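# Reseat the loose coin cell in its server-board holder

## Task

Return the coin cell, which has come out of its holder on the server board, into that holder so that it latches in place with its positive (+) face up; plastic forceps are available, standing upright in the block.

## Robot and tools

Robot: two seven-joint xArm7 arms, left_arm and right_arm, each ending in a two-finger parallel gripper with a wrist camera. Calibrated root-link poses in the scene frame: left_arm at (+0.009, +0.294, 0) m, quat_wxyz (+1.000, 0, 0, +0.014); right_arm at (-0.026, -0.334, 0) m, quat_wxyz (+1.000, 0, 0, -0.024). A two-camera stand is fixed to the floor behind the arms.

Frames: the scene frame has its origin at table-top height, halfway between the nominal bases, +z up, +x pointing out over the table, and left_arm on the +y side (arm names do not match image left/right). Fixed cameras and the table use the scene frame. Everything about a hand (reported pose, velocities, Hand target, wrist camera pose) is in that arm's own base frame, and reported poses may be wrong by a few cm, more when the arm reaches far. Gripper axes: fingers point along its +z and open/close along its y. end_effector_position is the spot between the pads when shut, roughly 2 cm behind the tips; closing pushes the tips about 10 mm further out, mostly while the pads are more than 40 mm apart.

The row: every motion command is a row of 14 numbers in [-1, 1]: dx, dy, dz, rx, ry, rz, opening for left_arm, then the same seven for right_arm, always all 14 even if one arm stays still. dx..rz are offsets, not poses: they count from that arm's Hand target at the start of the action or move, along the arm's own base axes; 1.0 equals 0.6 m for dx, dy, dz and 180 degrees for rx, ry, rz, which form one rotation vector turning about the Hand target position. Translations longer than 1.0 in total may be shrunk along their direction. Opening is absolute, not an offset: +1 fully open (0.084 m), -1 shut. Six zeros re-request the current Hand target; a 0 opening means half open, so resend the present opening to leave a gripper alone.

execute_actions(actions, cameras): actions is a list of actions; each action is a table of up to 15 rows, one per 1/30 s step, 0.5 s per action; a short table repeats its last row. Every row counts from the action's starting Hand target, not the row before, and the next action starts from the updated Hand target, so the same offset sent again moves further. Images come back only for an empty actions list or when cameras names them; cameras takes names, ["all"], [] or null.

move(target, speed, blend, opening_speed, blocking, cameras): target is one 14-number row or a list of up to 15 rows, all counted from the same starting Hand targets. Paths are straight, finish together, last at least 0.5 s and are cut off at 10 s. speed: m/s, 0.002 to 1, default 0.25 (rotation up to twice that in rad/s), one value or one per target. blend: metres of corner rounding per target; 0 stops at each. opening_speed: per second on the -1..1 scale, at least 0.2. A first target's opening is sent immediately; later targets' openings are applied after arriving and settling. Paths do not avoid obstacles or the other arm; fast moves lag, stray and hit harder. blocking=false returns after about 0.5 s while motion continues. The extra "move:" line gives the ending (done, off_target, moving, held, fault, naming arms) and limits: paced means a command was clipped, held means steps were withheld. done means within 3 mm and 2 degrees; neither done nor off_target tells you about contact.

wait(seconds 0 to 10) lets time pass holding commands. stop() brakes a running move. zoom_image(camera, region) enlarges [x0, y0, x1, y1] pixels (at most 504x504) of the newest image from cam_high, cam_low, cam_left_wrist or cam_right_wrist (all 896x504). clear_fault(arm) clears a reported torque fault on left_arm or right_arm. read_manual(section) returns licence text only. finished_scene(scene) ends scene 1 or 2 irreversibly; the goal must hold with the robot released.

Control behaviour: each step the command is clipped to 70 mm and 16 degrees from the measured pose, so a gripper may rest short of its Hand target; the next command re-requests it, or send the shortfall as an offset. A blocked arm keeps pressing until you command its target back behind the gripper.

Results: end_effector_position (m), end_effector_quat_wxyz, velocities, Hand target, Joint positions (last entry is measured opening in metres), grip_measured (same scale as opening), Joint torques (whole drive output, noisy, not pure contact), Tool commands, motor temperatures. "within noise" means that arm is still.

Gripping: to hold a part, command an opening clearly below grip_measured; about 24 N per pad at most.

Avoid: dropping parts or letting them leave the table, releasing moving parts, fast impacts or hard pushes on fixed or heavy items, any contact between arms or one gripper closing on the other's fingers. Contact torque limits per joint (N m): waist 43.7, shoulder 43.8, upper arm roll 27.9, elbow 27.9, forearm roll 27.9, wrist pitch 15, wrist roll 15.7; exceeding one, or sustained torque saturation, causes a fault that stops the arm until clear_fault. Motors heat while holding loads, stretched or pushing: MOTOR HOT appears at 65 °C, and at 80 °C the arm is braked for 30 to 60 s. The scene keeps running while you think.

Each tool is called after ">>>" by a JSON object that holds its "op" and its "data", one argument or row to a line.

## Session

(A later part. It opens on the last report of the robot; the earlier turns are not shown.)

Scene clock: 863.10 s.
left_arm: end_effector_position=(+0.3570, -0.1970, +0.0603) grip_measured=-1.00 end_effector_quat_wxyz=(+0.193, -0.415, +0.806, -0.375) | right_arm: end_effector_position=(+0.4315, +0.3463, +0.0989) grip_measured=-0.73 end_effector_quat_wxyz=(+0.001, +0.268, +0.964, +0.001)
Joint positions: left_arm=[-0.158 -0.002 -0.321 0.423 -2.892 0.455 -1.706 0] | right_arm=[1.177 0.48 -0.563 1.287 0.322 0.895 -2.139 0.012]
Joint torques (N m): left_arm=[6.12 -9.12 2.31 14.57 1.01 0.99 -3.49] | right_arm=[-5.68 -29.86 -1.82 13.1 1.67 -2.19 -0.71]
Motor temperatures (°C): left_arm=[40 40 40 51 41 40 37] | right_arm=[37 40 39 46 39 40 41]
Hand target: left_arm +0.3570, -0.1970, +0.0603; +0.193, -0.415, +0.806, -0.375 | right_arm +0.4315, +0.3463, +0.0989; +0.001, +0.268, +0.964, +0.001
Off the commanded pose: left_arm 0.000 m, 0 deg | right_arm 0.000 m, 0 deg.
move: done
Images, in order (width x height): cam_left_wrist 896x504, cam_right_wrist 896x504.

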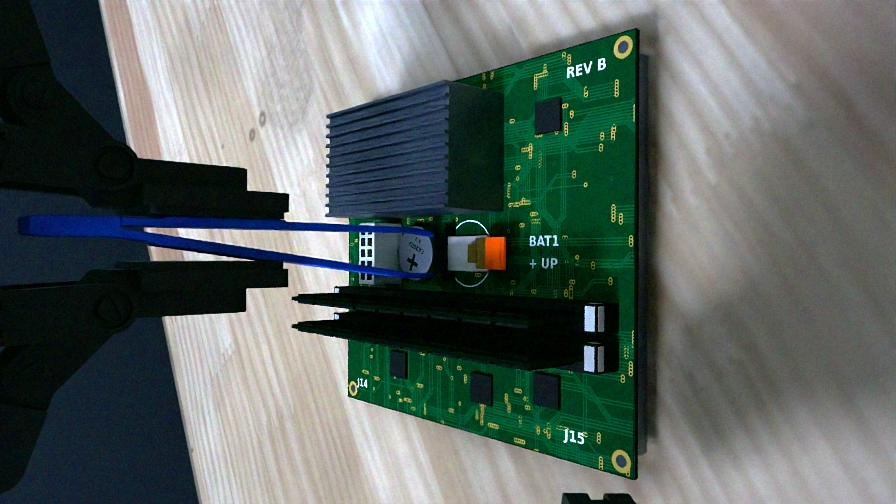

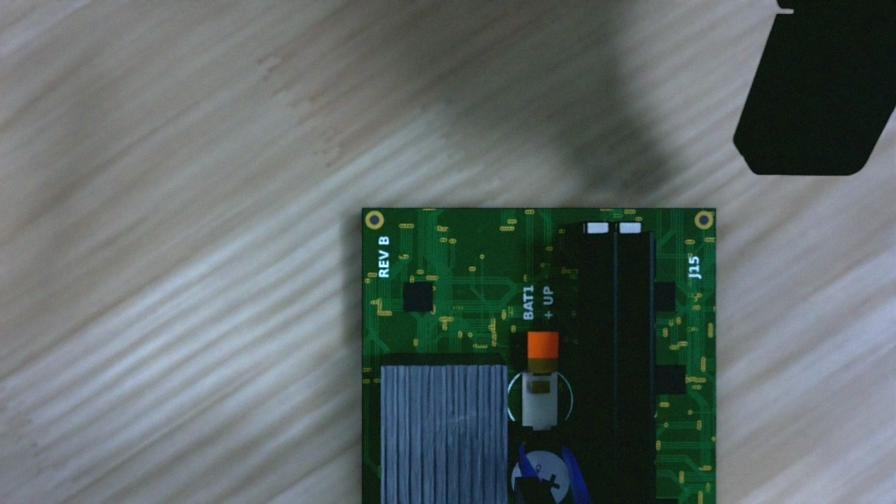

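>>> {"op": "move", "data": {
  "target": [0,0,0,0,0,0,-1,0.0003,0.0006,0,0,0,0,-0.605],
  "opening_speed": 0.3,
  "cameras": ["cam_left_wrist","cam_right_wrist"]
}}

>>> {"op": "zoom_image", "data": {
  "camera": "cam_left_wrist",
  "region": [340, 180, 520, 310]
}}

>>> {"op": "zoom_image", "data": {
  "camera": "cam_right_wrist",
  "region": [480, 360, 620, 504]
}}

Scene clock: 879.50 s.
left_arm: end_effector_position=(+0.3570, -0.1970, +0.0603) grip_measured=-1.00 end_effector_quat_wxyz=(+0.193, -0.415, +0.806, -0.375) | right_arm: end_effector_position=(+0.4317, +0.3467, +0.0990) grip_measured=-0.62 end_effector_quat_wxyz=(+0.001, +0.268, +0.964, +0.001)
Joint positions: left_arm=[-0.158 -0.002 -0.321 0.423 -2.892 0.455 -1.706 0] | right_arm=[1.176 0.481 -0.563 1.288 0.323 0.895 -2.139 0.017]
Joint torques (N m): left_arm=[6.22 -8.61 2.46 14.52 0.96 1.18 -3.23] | right_arm=[-5.38 -30.09 -2.09 20.54 1.8 -0.24 0.25]
Hand target: left_arm +0.3570, -0.1970, +0.0603; +0.193, -0.415, +0.806, -0.375 | right_arm +0.4317, +0.3467, +0.0989; +0.001, +0.268, +0.964, +0.001
Off the commanded pose: left_arm 0.000 m, 0 deg | right_arm 0.000 m, 0 deg.
move: done
Images, in order (width x height): cam_left_wrist 896x504, cam_right_wrist 896x504.

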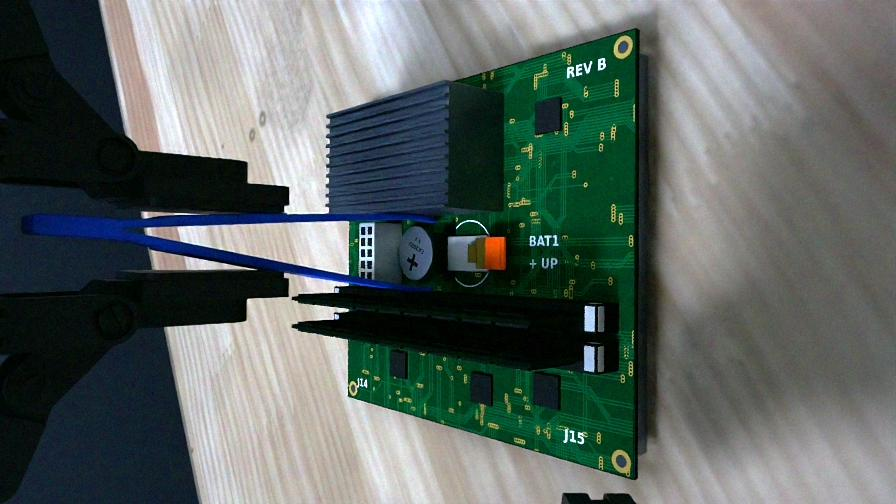

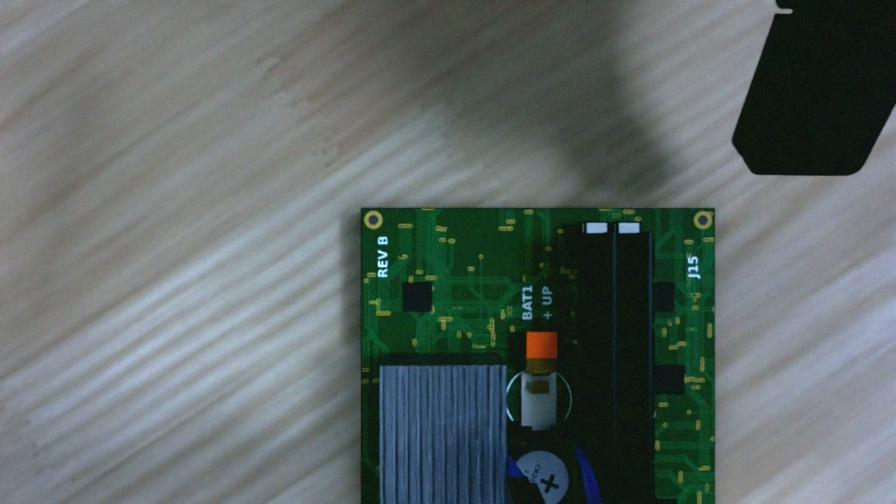

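Scaled by 2.800 from the camera's 896x504 image, which has a finer 1280x720 frame.

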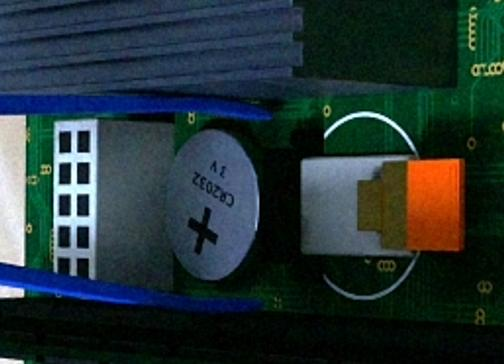

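Scaled by 3.500 from the camera's 896x504 image, which has a finer 1280x720 frame.

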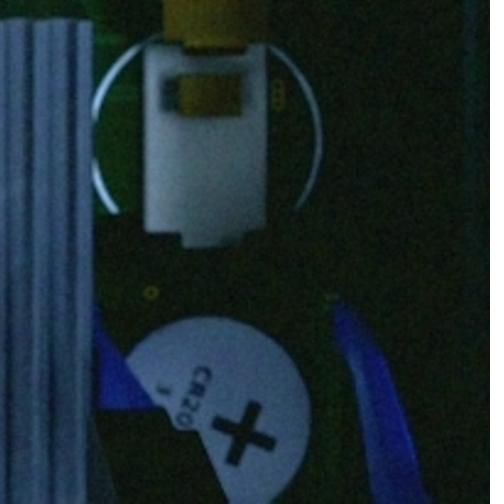

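>>> {"op": "move", "data": {
  "target": [
    [0,0,0,0,0,0,-1,0.0132,-0.0087,-0.0013,0,0,0,-0.605],
    [0,0,0,0,0,0,-1,0.0132,-0.0087,-0.0013,0,0,0,-0.70]
  ],
  "speed": 0.04,
  "opening_speed": 0.2,
  "cameras": ["cam_left_wrist","cam_right_wrist"]
}}

>>> {"op": "zoom_image", "data": {
  "camera": "cam_left_wrist",
  "region": [340, 180, 520, 310]
}}

>>> {"op": "zoom_image", "data": {
  "camera": "cam_right_wrist",
  "region": [480, 360, 620, 504]
}}

Scene clock: 895.67 s.
left_arm: end_effector_position=(+0.3570, -0.1970, +0.0603) grip_measured=-1.00 end_effector_quat_wxyz=(+0.193, -0.415, +0.806, -0.375) | right_arm: end_effector_position=(+0.4396, +0.3415, +0.0982) grip_measured=-0.72 end_effector_quat_wxyz=(+0.001, +0.268, +0.964, +0.001)
Joint positions: left_arm=[-0.158 -0.002 -0.321 0.423 -2.892 0.455 -1.706 0] | right_arm=[1.157 0.493 -0.563 1.302 0.329 0.9 -2.158 0.012]
Joint torques (N m): left_arm=[5.83 -9.03 2.44 14.46 0.93 0.96 -3.26] | right_arm=[-4.77 -30.49 -2.78 20.36 1.54 -0.07 -0.48]
Hand target: left_arm +0.3570, -0.1970, +0.0603; +0.193, -0.415, +0.806, -0.375 | right_arm +0.4396, +0.3415, +0.0982; +0.001, +0.268, +0.964, +0.001
Off the commanded pose: left_arm 0.000 m, 0 deg | right_arm 0.000 m, 0 deg.
move: done
Images, in order (width x height): cam_left_wrist 896x504, cam_right_wrist 896x504.

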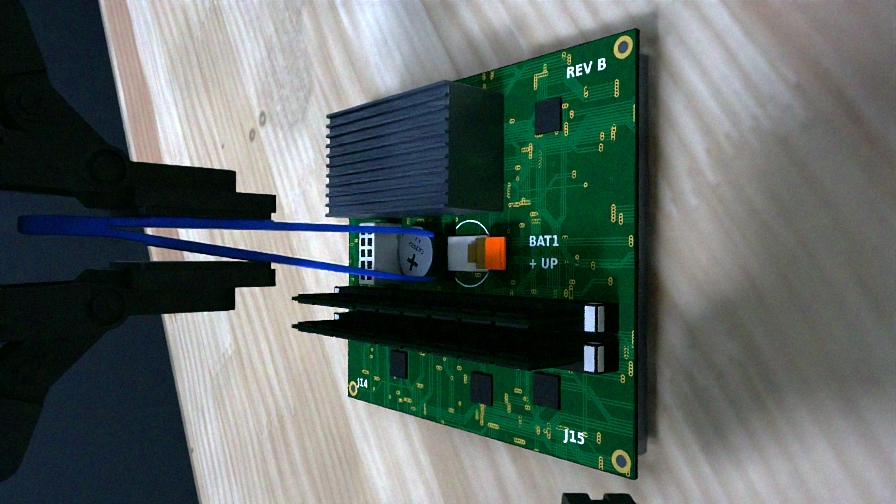

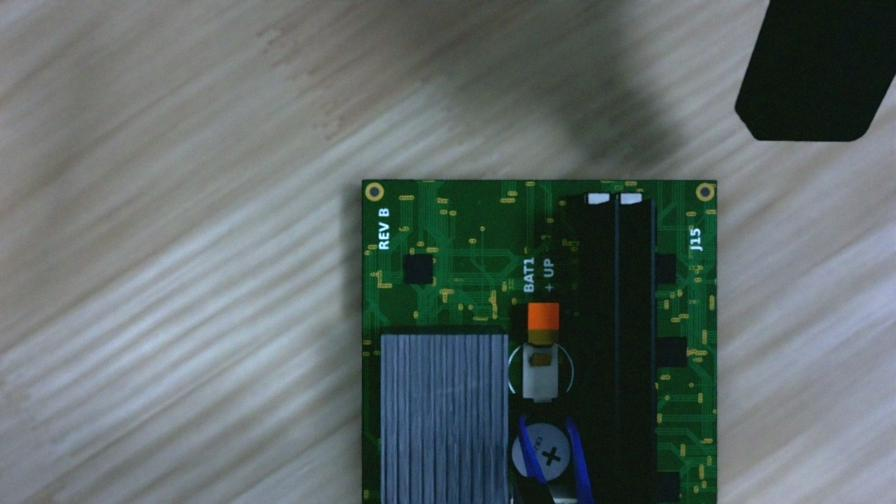

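Scaled by 2.800 from the camera's 896x504 image, which has a finer 1280x720 frame.

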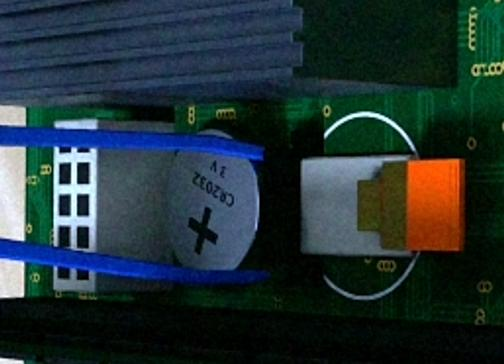

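Scaled by 3.500 from the camera's 896x504 image, which has a finer 1280x720 frame.

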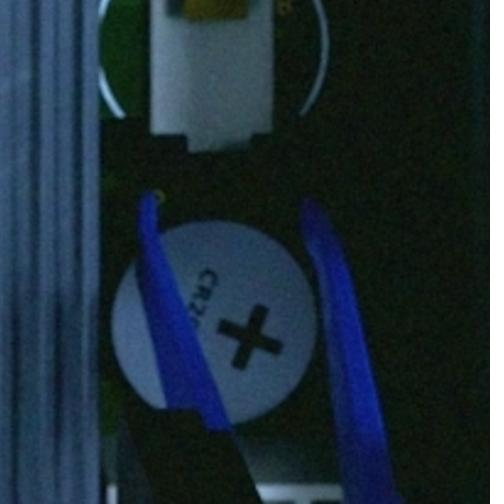

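>>> {"op": "move", "data": {
  "target": [
    [0,0,0,0,0,0,-1,0,0,0,0,0,0,-0.605],
    [0,0,0,0,0,0,-1,-0.0135,0.0082,0,0,0,0,-0.605],
    [0,0,0,0,0,0,-1,-0.0135,0.0082,0,0,0,0,-0.64],
    [0,0,0,0,0,0,-1,-0.0135,0.0082,0.0017,0,0,0,-0.64]
  ],
  "speed": 0.04,
  "opening_speed": 0.4,
  "cameras": ["cam_left_wrist","cam_right_wrist"]
}}

>>> {"op": "zoom_image", "data": {
  "camera": "cam_left_wrist",
  "region": [340, 180, 520, 310]
}}

>>> {"op": "zoom_image", "data": {
  "camera": "cam_right_wrist",
  "region": [480, 360, 620, 504]
}}

Scene clock: 926.57 s.
left_arm: end_effector_position=(+0.3570, -0.1970, +0.0603) grip_measured=-1.00 end_effector_quat_wxyz=(+0.193, -0.415, +0.806, -0.375) | right_arm: end_effector_position=(+0.4315, +0.3464, +0.0992) grip_measured=-0.66 end_effector_quat_wxyz=(+0.001, +0.268, +0.964, +0.001)
Joint positions: left_arm=[-0.158 -0.002 -0.321 0.423 -2.892 0.455 -1.706 0] | right_arm=[1.177 0.48 -0.564 1.287 0.322 0.895 -2.139 0.015]
Joint torques (N m): left_arm=[5.99 -9.01 2.43 14.24 0.72 0.79 -3.26] | right_arm=[5.73 -41.31 -6.01 20.42 -1.78 -0.13 0.9]
Hand target: left_arm +0.3570, -0.1970, +0.0603; +0.193, -0.415, +0.806, -0.375 | right_arm +0.4315, +0.3464, +0.0992; +0.001, +0.268, +0.964, +0.001
Off the commanded pose: left_arm 0.000 m, 0 deg | right_arm 0.000 m, 0 deg.
move: done
Images, in order (width x height): cam_left_wrist 896x504, cam_right_wrist 896x504.

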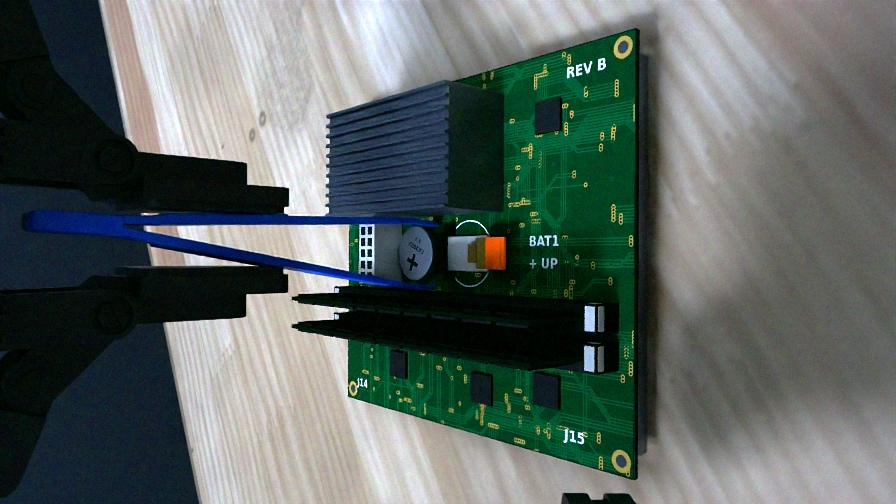

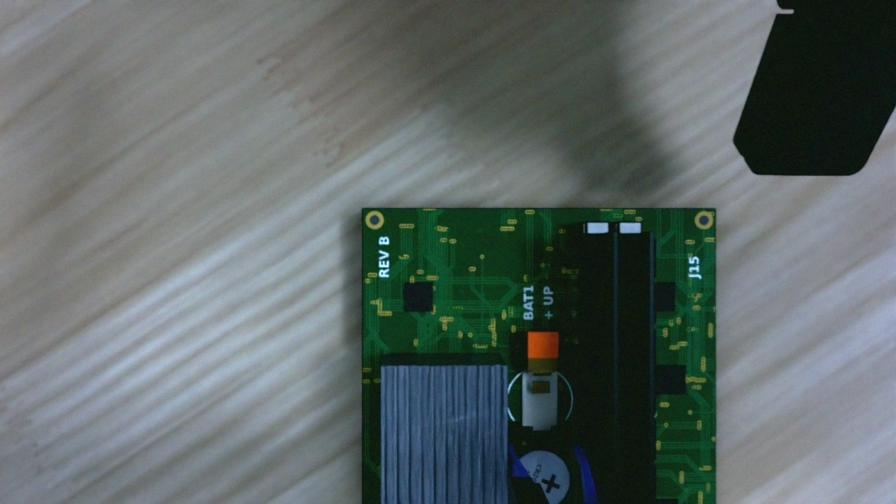

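Scaled by 2.800 from the camera's 896x504 image, which has a finer 1280x720 frame.

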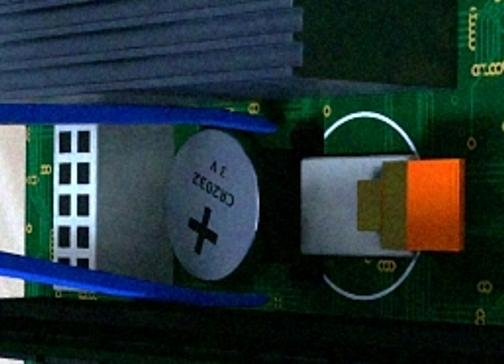

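Scaled by 3.500 from the camera's 896x504 image, which has a finer 1280x720 frame.

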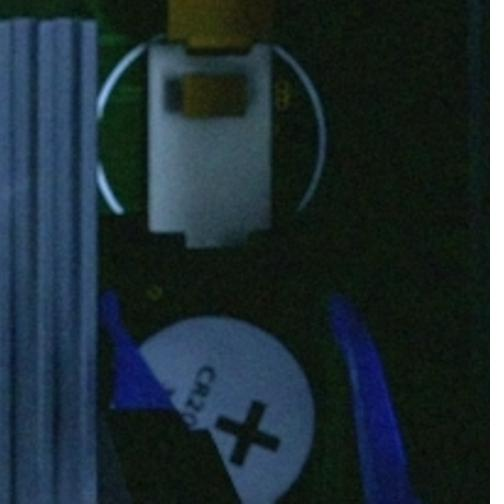

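>>> {"op": "move", "data": {
  "target": [
    [0,0,0,0,0,0,-1,-0.0007,-0.0011,0,0,0,0,-0.635],
    [0,0,0,0,0,0,-1,0.0128,-0.0093,0,0,0,0,-0.635]
  ],
  "speed": 0.03,
  "cameras": ["cam_left_wrist","cam_right_wrist"]
}}

>>> {"op": "zoom_image", "data": {
  "camera": "cam_left_wrist",
  "region": [340, 180, 520, 310]
}}

>>> {"op": "zoom_image", "data": {
  "camera": "cam_right_wrist",
  "region": [480, 360, 620, 504]
}}

Scene clock: 946.43 s.
left_arm: end_effector_position=(+0.3570, -0.1970, +0.0603) grip_measured=-1.00 end_effector_quat_wxyz=(+0.193, -0.415, +0.806, -0.375) | right_arm: end_effector_position=(+0.4392, +0.3408, +0.0992) grip_measured=-0.66 end_effector_quat_wxyz=(+0.001, +0.268, +0.964, +0.001)
Joint positions: left_arm=[-0.158 -0.002 -0.321 0.423 -2.892 0.455 -1.706 0] | right_arm=[1.159 0.489 -0.565 1.299 0.327 0.901 -2.158 0.015]
Joint torques (N m): left_arm=[6.39 -9.47 2.37 14.4 0.99 0.76 -3.23] | right_arm=[-5.54 -30.15 -5.09 20.42 1.64 -0.01 -0.5]
Motor temperatures (°C): left_arm=[40 40 40 51 41 40 37] | right_arm=[37 41 39 51 39 40 41]
Hand target: left_arm +0.3570, -0.1970, +0.0603; +0.193, -0.415, +0.806, -0.375 | right_arm +0.4392, +0.3408, +0.0992; +0.001, +0.268, +0.964, +0.001
Off the commanded pose: left_arm 0.000 m, 0 deg | right_arm 0.000 m, 0 deg.
move: done
Images, in order (width x height): cam_left_wrist 896x504, cam_right_wrist 896x504.

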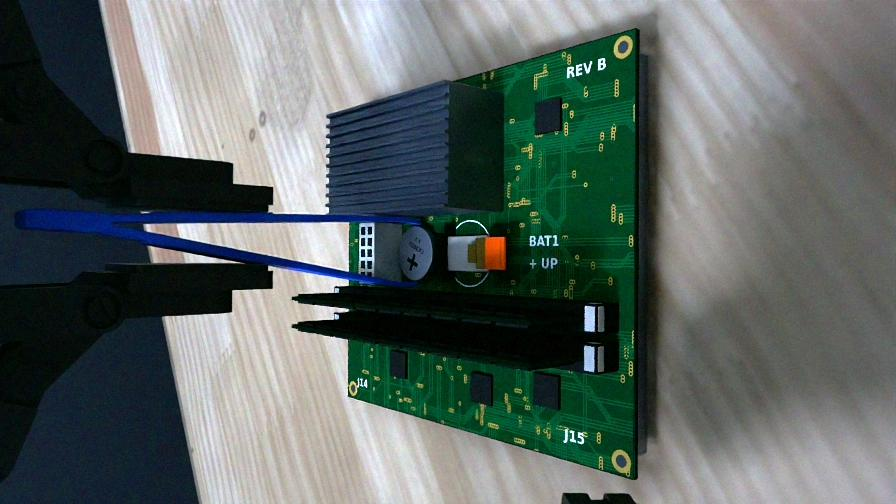

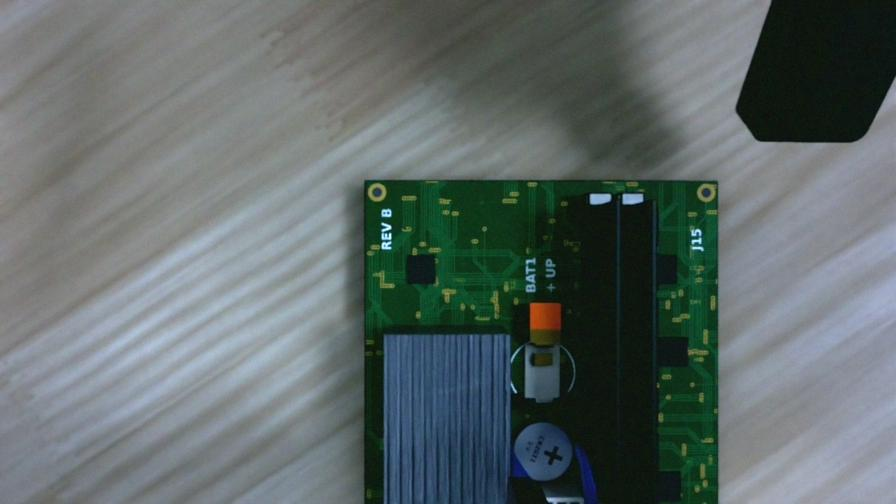

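Scaled by 2.800 from the camera's 896x504 image, which has a finer 1280x720 frame.

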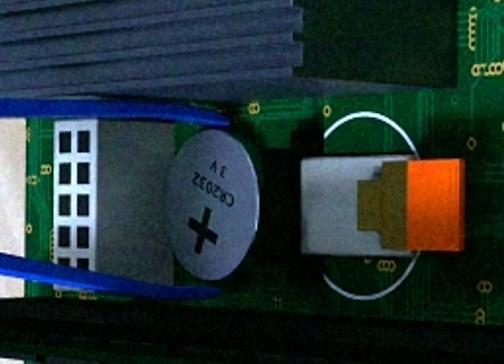

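Scaled by 3.500 from the camera's 896x504 image, which has a finer 1280x720 frame.

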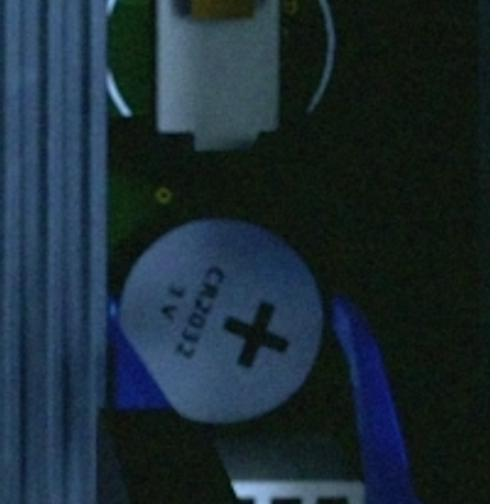

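>>> {"op": "move", "data": {
  "target": [
    [0,0,0,0,0,0,-1,0.0009,-0.0005,0,0,0,0,-0.635],
    [0,0,0,0,0,0,-1,0.0009,-0.0005,0,0,0,0,-0.72]
  ],
  "speed": 0.03,
  "opening_speed": 0.2,
  "cameras": ["cam_left_wrist","cam_right_wrist"]
}}

>>> {"op": "zoom_image", "data": {
  "camera": "cam_left_wrist",
  "region": [340, 180, 520, 310]
}}

>>> {"op": "zoom_image", "data": {
  "camera": "cam_right_wrist",
  "region": [480, 360, 620, 504]
}}

Scene clock: 955.03 s.
left_arm: end_effector_position=(+0.3570, -0.1970, +0.0603) grip_measured=-1.00 end_effector_quat_wxyz=(+0.193, -0.415, +0.806, -0.375) | right_arm: end_effector_position=(+0.4397, +0.3405, +0.0992) grip_measured=-0.74 end_effector_quat_wxyz=(+0.001, +0.268, +0.964, +0.001)
Joint positions: left_arm=[-0.158 -0.002 -0.321 0.423 -2.892 0.455 -1.706 0] | right_arm=[1.157 0.49 -0.565 1.3 0.327 0.901 -2.159 0.012]
Joint torques (N m): left_arm=[6.01 -9.32 2.33 14.37 0.54 0.79 -3.3] | right_arm=[-5.21 -30.23 -2.32 19.85 1.54 -0.08 -0.71]
Hand target: left_arm +0.3570, -0.1970, +0.0603; +0.193, -0.415, +0.806, -0.375 | right_arm +0.4397, +0.3405, +0.0992; +0.001, +0.268, +0.964, +0.001
Off the commanded pose: left_arm 0.000 m, 0 deg | right_arm 0.000 m, 0 deg.
move: done
Images, in order (width x height): cam_left_wrist 896x504, cam_right_wrist 896x504.

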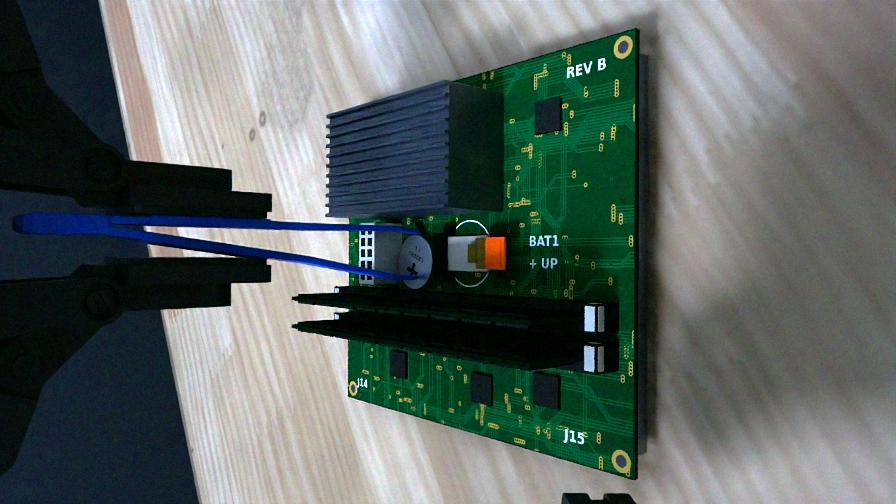

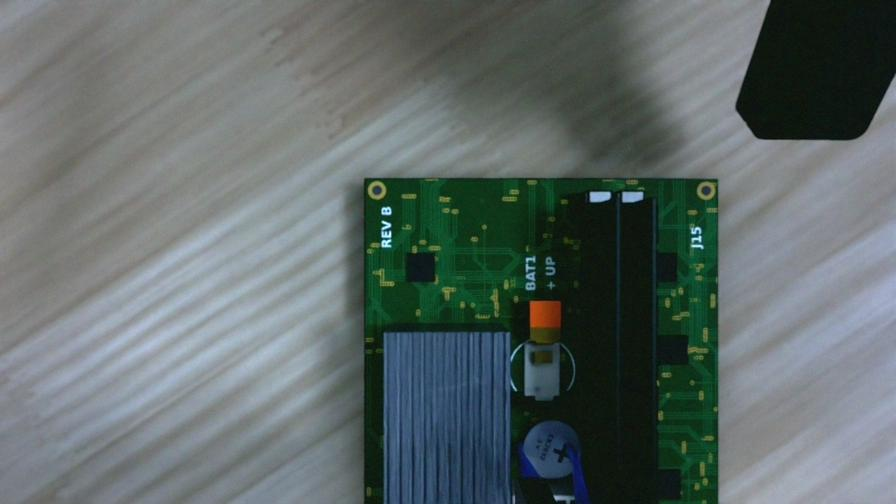

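Scaled by 2.800 from the camera's 896x504 image, which has a finer 1280x720 frame.

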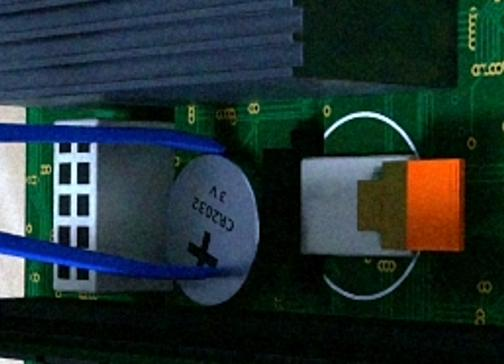

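Scaled by 3.500 from the camera's 896x504 image, which has a finer 1280x720 frame.

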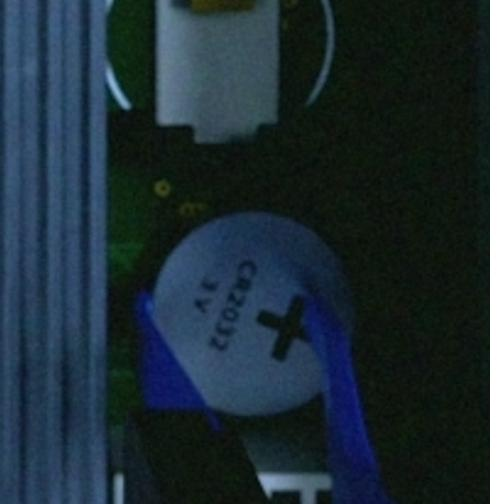

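>>> {"op": "move", "data": {
  "target": [
    [0,0,0,0,0,0,-1,0,0,0,0,0,0,-0.635],
    [0,0,0,0,0,0,-1,0.0046,0.0076,0.0067,-0.0166,0.0101,0,-0.635]
  ],
  "speed": 0.04,
  "opening_speed": 0.3,
  "cameras": ["cam_left_wrist","cam_right_wrist"]
}}

>>> {"op": "zoom_image", "data": {
  "camera": "cam_left_wrist",
  "region": [340, 180, 520, 310]
}}

>>> {"op": "zoom_image", "data": {
  "camera": "cam_right_wrist",
  "region": [480, 360, 620, 504]
}}

Scene clock: 993.07 s.
left_arm: end_effector_position=(+0.3570, -0.1970, +0.0603) grip_measured=-1.00 end_effector_quat_wxyz=(+0.193, -0.415, +0.806, -0.375) | right_arm: end_effector_position=(+0.4425, +0.3451, +0.1032) grip_measured=-0.66 end_effector_quat_wxyz=(-0.008, +0.268, +0.963, -0.028)
Joint positions: left_arm=[-0.158 -0.002 -0.321 0.423 -2.892 0.455 -1.706 0] | right_arm=[1.149 0.541 -0.566 1.398 0.306 1.007 -2.132 0.015]
Joint torques (N m): left_arm=[5.91 -9.31 2.24 14.32 0.68 0.73 -3.16] | right_arm=[-5.3 -32.41 -2.91 20.59 -1.79 -0.12 0.74]
Hand target: left_arm +0.3570, -0.1970, +0.0603; +0.193, -0.415, +0.806, -0.375 | right_arm +0.4425, +0.3451, +0.1032; -0.008, +0.268, +0.963, -0.028
Off the commanded pose: left_arm 0.000 m, 0 deg | right_arm 0.000 m, 0 deg.
move: done
Images, in order (width x height): cam_left_wrist 896x504, cam_right_wrist 896x504.

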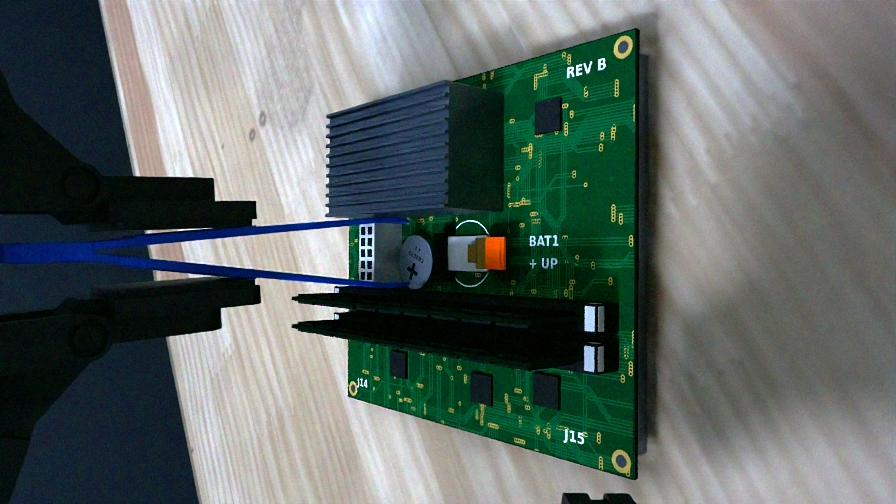

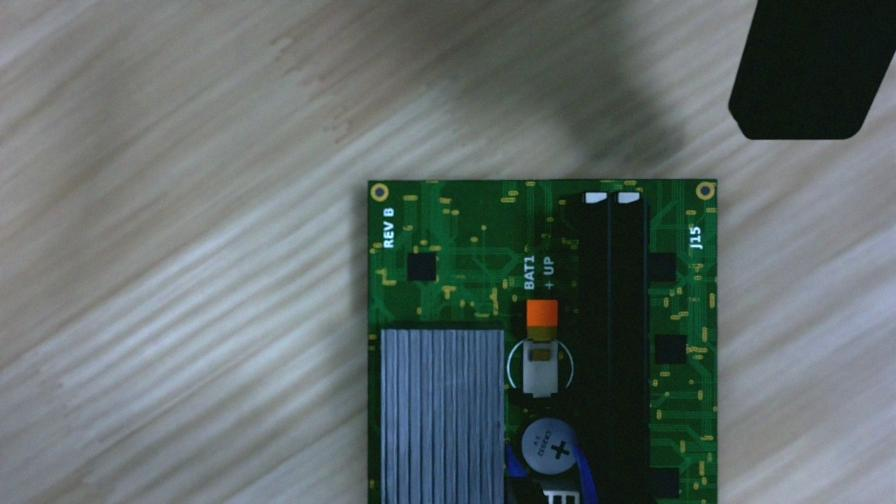

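Scaled by 2.800 from the camera's 896x504 image, which has a finer 1280x720 frame.

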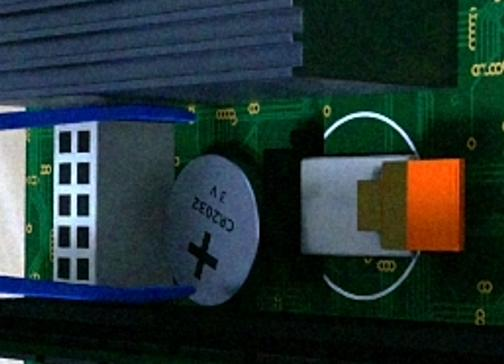

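Scaled by 3.500 from the camera's 896x504 image, which has a finer 1280x720 frame.

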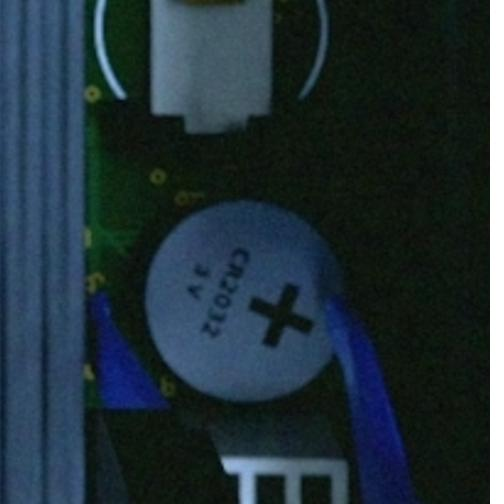

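>>> {"op": "move", "data": {
  "target": [
    [0,0,0,0,0,0,-1,-0.0142,0.009,0,0,0,0,-0.635],
    [0,0,0,0,0,0,-1,-0.0142,0.009,-0.0077,0,0,0,-0.635],
    [0,0,0,0,0,0,-1,-0.0142,0.009,-0.0077,0,0,0,-0.72]
  ],
  "speed": 0.05,
  "opening_speed": 0.25,
  "cameras": ["cam_left_wrist","cam_right_wrist"]
}}

>>> {"op": "zoom_image", "data": {
  "camera": "cam_left_wrist",
  "region": [340, 180, 520, 310]
}}

>>> {"op": "zoom_image", "data": {
  "camera": "cam_right_wrist",
  "region": [480, 360, 620, 504]
}}

Scene clock: 1010.93 s.
left_arm: end_effector_position=(+0.3570, -0.1970, +0.0603) grip_measured=-1.00 end_effector_quat_wxyz=(+0.193, -0.415, +0.806, -0.375) | right_arm: end_effector_position=(+0.4340, +0.3505, +0.0986) grip_measured=-0.74 end_effector_quat_wxyz=(-0.008, +0.268, +0.963, -0.028)
Joint positions: left_arm=[-0.158 -0.002 -0.321 0.423 -2.892 0.455 -1.706 0] | right_arm=[1.166 0.536 -0.562 1.379 0.306 0.991 -2.116 0.011]
Joint torques (N m): left_arm=[6.09 -9.69 2.25 14.38 0.56 0.72 -3.25] | right_arm=[-5.44 -31.7 -2.28 13.13 1.68 -2.17 -0.86]
Hand target: left_arm +0.3570, -0.1970, +0.0603; +0.193, -0.415, +0.806, -0.375 | right_arm +0.4340, +0.3505, +0.0986; -0.008, +0.268, +0.963, -0.028
Off the commanded pose: left_arm 0.000 m, 0 deg | right_arm 0.000 m, 0 deg.
move: done
Images, in order (width x height): cam_left_wrist 896x504, cam_right_wrist 896x504.

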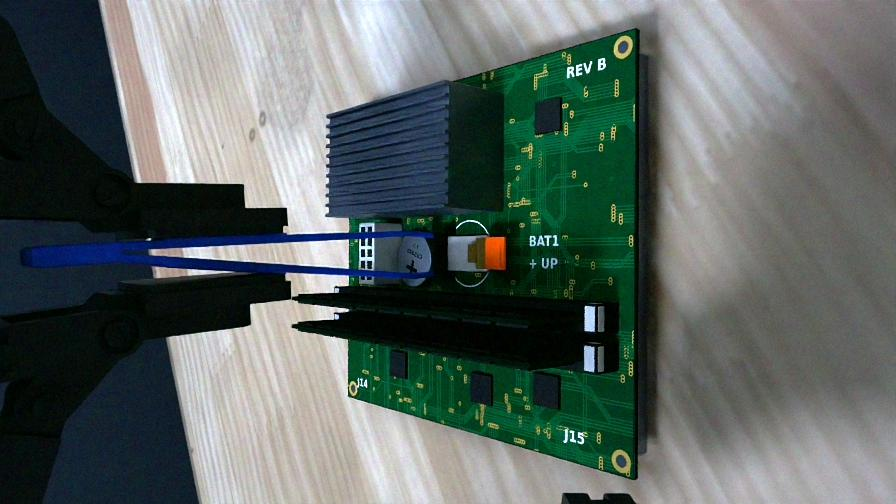

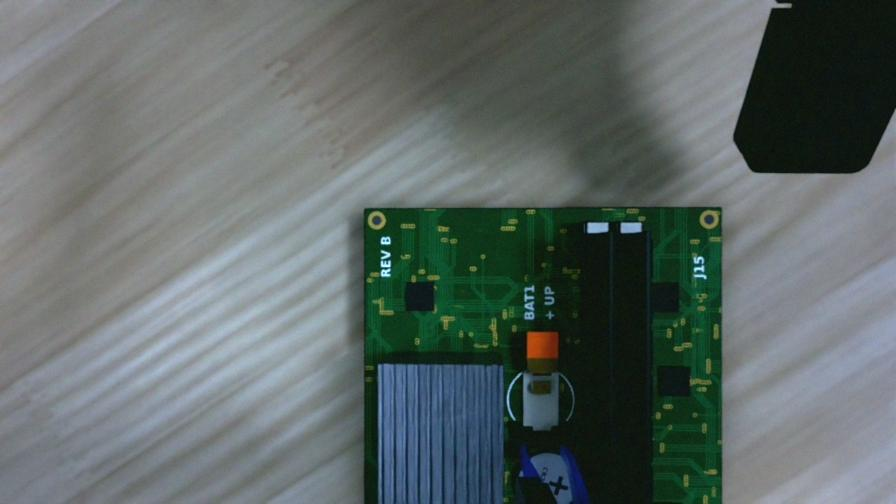

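Scaled by 2.800 from the camera's 896x504 image, which has a finer 1280x720 frame.

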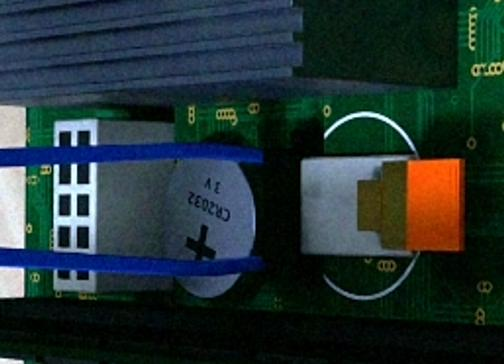

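Scaled by 3.500 from the camera's 896x504 image, which has a finer 1280x720 frame.

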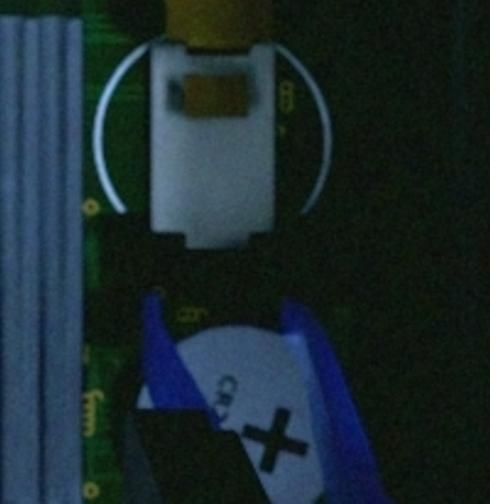

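>>> {"op": "move", "data": {
  "target": [
    [0,0,0,0,0,0,-1,-0.0018,-0.0029,0,0,0,0,-0.72],
    [0,0,0,0,0,0,-1,0,0,0,0,0,0,-0.635],
    [0,0,0,0,0,0,-1,0.0157,-0.0095,0,0,0,0,-0.635]
  ],
  "speed": 0.04,
  "opening_speed": 0.4,
  "cameras": ["cam_left_wrist","cam_right_wrist"]
}}

>>> {"op": "zoom_image", "data": {
  "camera": "cam_left_wrist",
  "region": [340, 180, 520, 310]
}}

>>> {"op": "zoom_image", "data": {
  "camera": "cam_right_wrist",
  "region": [480, 360, 620, 504]
}}

Scene clock: 1026.80 s.
left_arm: end_effector_position=(+0.3570, -0.1970, +0.0603) grip_measured=-1.00 end_effector_quat_wxyz=(+0.193, -0.415, +0.806, -0.375) | right_arm: end_effector_position=(+0.4434, +0.3448, +0.0986) grip_measured=-0.66 end_effector_quat_wxyz=(-0.008, +0.268, +0.963, -0.028)
Joint positions: left_arm=[-0.158 -0.002 -0.321 0.423 -2.892 0.455 -1.706 0] | right_arm=[1.144 0.549 -0.562 1.397 0.311 0.998 -2.136 0.015]
Joint torques (N m): left_arm=[6.29 -9.66 2.38 14.37 0.32 0.67 -3.26] | right_arm=[-5.67 -31.69 -5.81 20.25 1.72 -0.18 -0.5]
Hand target: left_arm +0.3570, -0.1970, +0.0603; +0.193, -0.415, +0.806, -0.375 | right_arm +0.4434, +0.3448, +0.0986; -0.008, +0.268, +0.963, -0.028
Off the commanded pose: left_arm 0.000 m, 0 deg | right_arm 0.000 m, 0 deg.
move: done
Images, in order (width x height): cam_left_wrist 896x504, cam_right_wrist 896x504.

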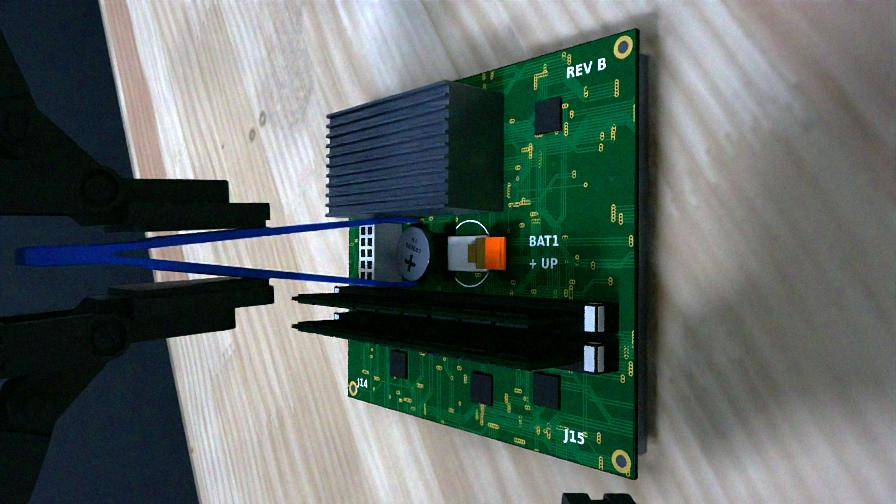

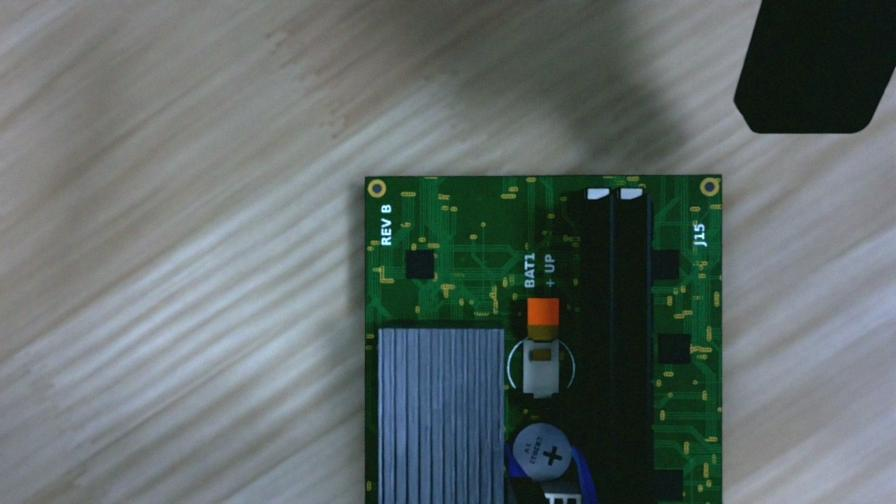

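Scaled by 2.800 from the camera's 896x504 image, which has a finer 1280x720 frame.

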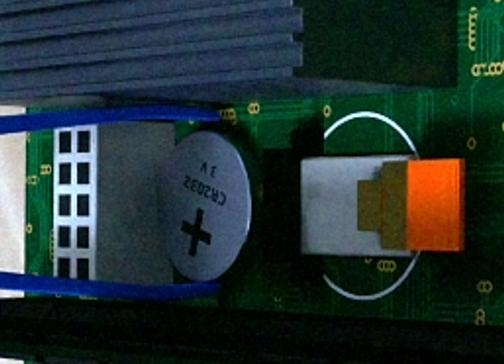

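Scaled by 3.500 from the camera's 896x504 image, which has a finer 1280x720 frame.

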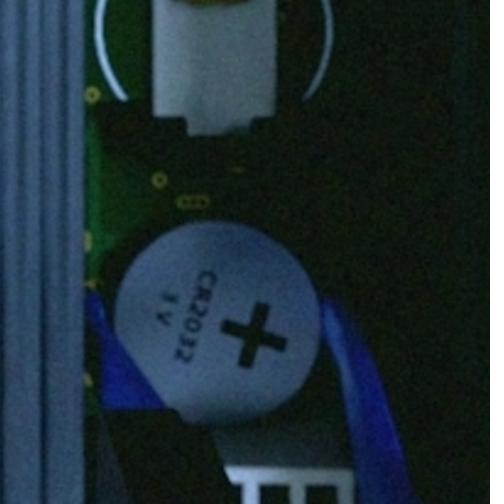

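>>> {"op": "move", "data": {
  "target": [
    [0,0,0,0,0,0,-1,0.0023,-0.0008,-0.0005,0,0,0,-0.635],
    [0,0,0,0,0,0,-1,0.0023,-0.0008,-0.0005,0,0,0,-0.70]
  ],
  "speed": 0.03,
  "opening_speed": 0.2,
  "cameras": ["cam_left_wrist","cam_right_wrist"]
}}

>>> {"op": "zoom_image", "data": {
  "camera": "cam_left_wrist",
  "region": [340, 180, 520, 310]
}}

>>> {"op": "zoom_image", "data": {
  "camera": "cam_right_wrist",
  "region": [480, 360, 620, 504]
}}

Scene clock: 1037.23 s.
left_arm: end_effector_position=(+0.3570, -0.1970, +0.0603) grip_measured=-1.00 end_effector_quat_wxyz=(+0.193, -0.415, +0.806, -0.375) | right_arm: end_effector_position=(+0.4448, +0.3443, +0.0983) grip_measured=-0.72 end_effector_quat_wxyz=(-0.008, +0.268, +0.963, -0.028)
Joint positions: left_arm=[-0.158 -0.002 -0.321 0.423 -2.892 0.455 -1.706 0] | right_arm=[1.141 0.552 -0.562 1.401 0.312 0.999 -2.138 0.012]
Joint torques (N m): left_arm=[5.86 -9.65 2.33 14.16 0.53 0.59 -3.28] | right_arm=[-5.26 -32.27 -2.43 20.4 1.52 -0.04 -0.72]
Hand target: left_arm +0.3570, -0.1970, +0.0603; +0.193, -0.415, +0.806, -0.375 | right_arm +0.4448, +0.3443, +0.0983; -0.008, +0.268, +0.963, -0.028
Off the commanded pose: left_arm 0.000 m, 0 deg | right_arm 0.000 m, 0 deg.
move: done
Images, in order (width x height): cam_left_wrist 896x504, cam_right_wrist 896x504.

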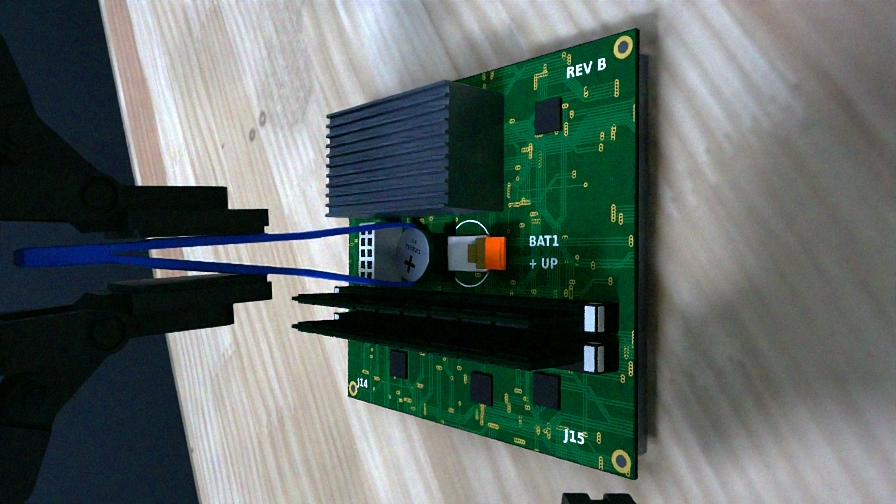

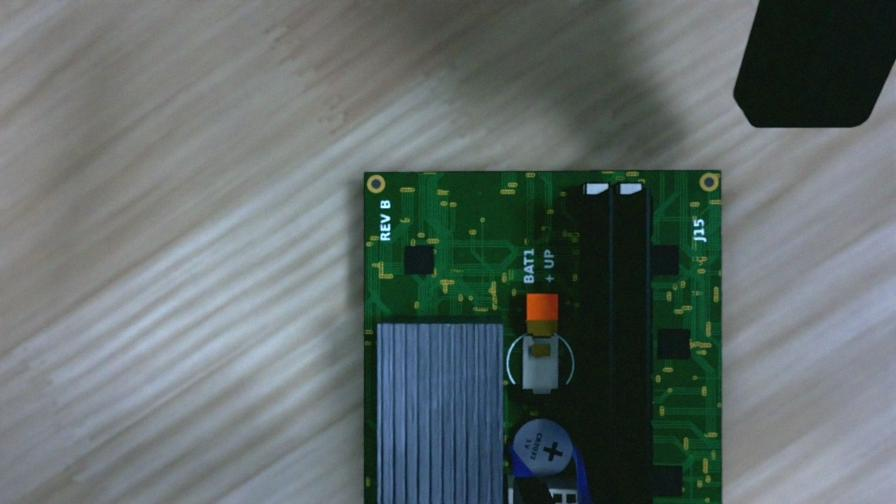

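Scaled by 2.800 from the camera's 896x504 image, which has a finer 1280x720 frame.

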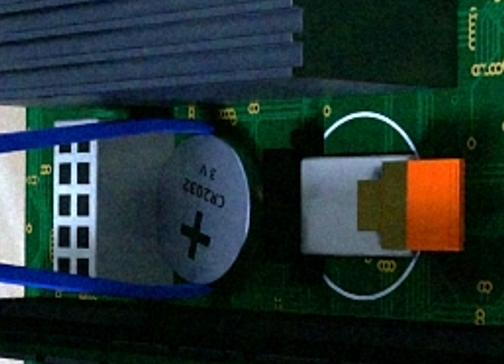

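Scaled by 3.500 from the camera's 896x504 image, which has a finer 1280x720 frame.

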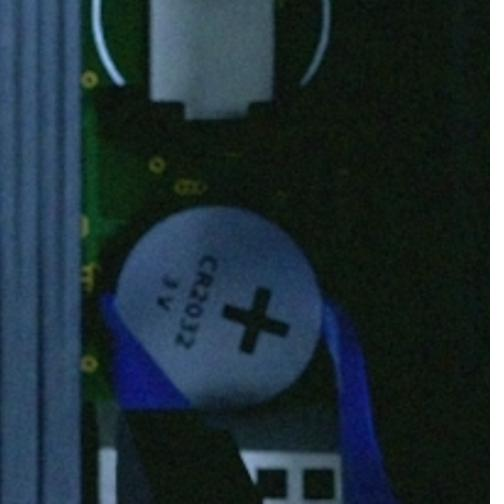

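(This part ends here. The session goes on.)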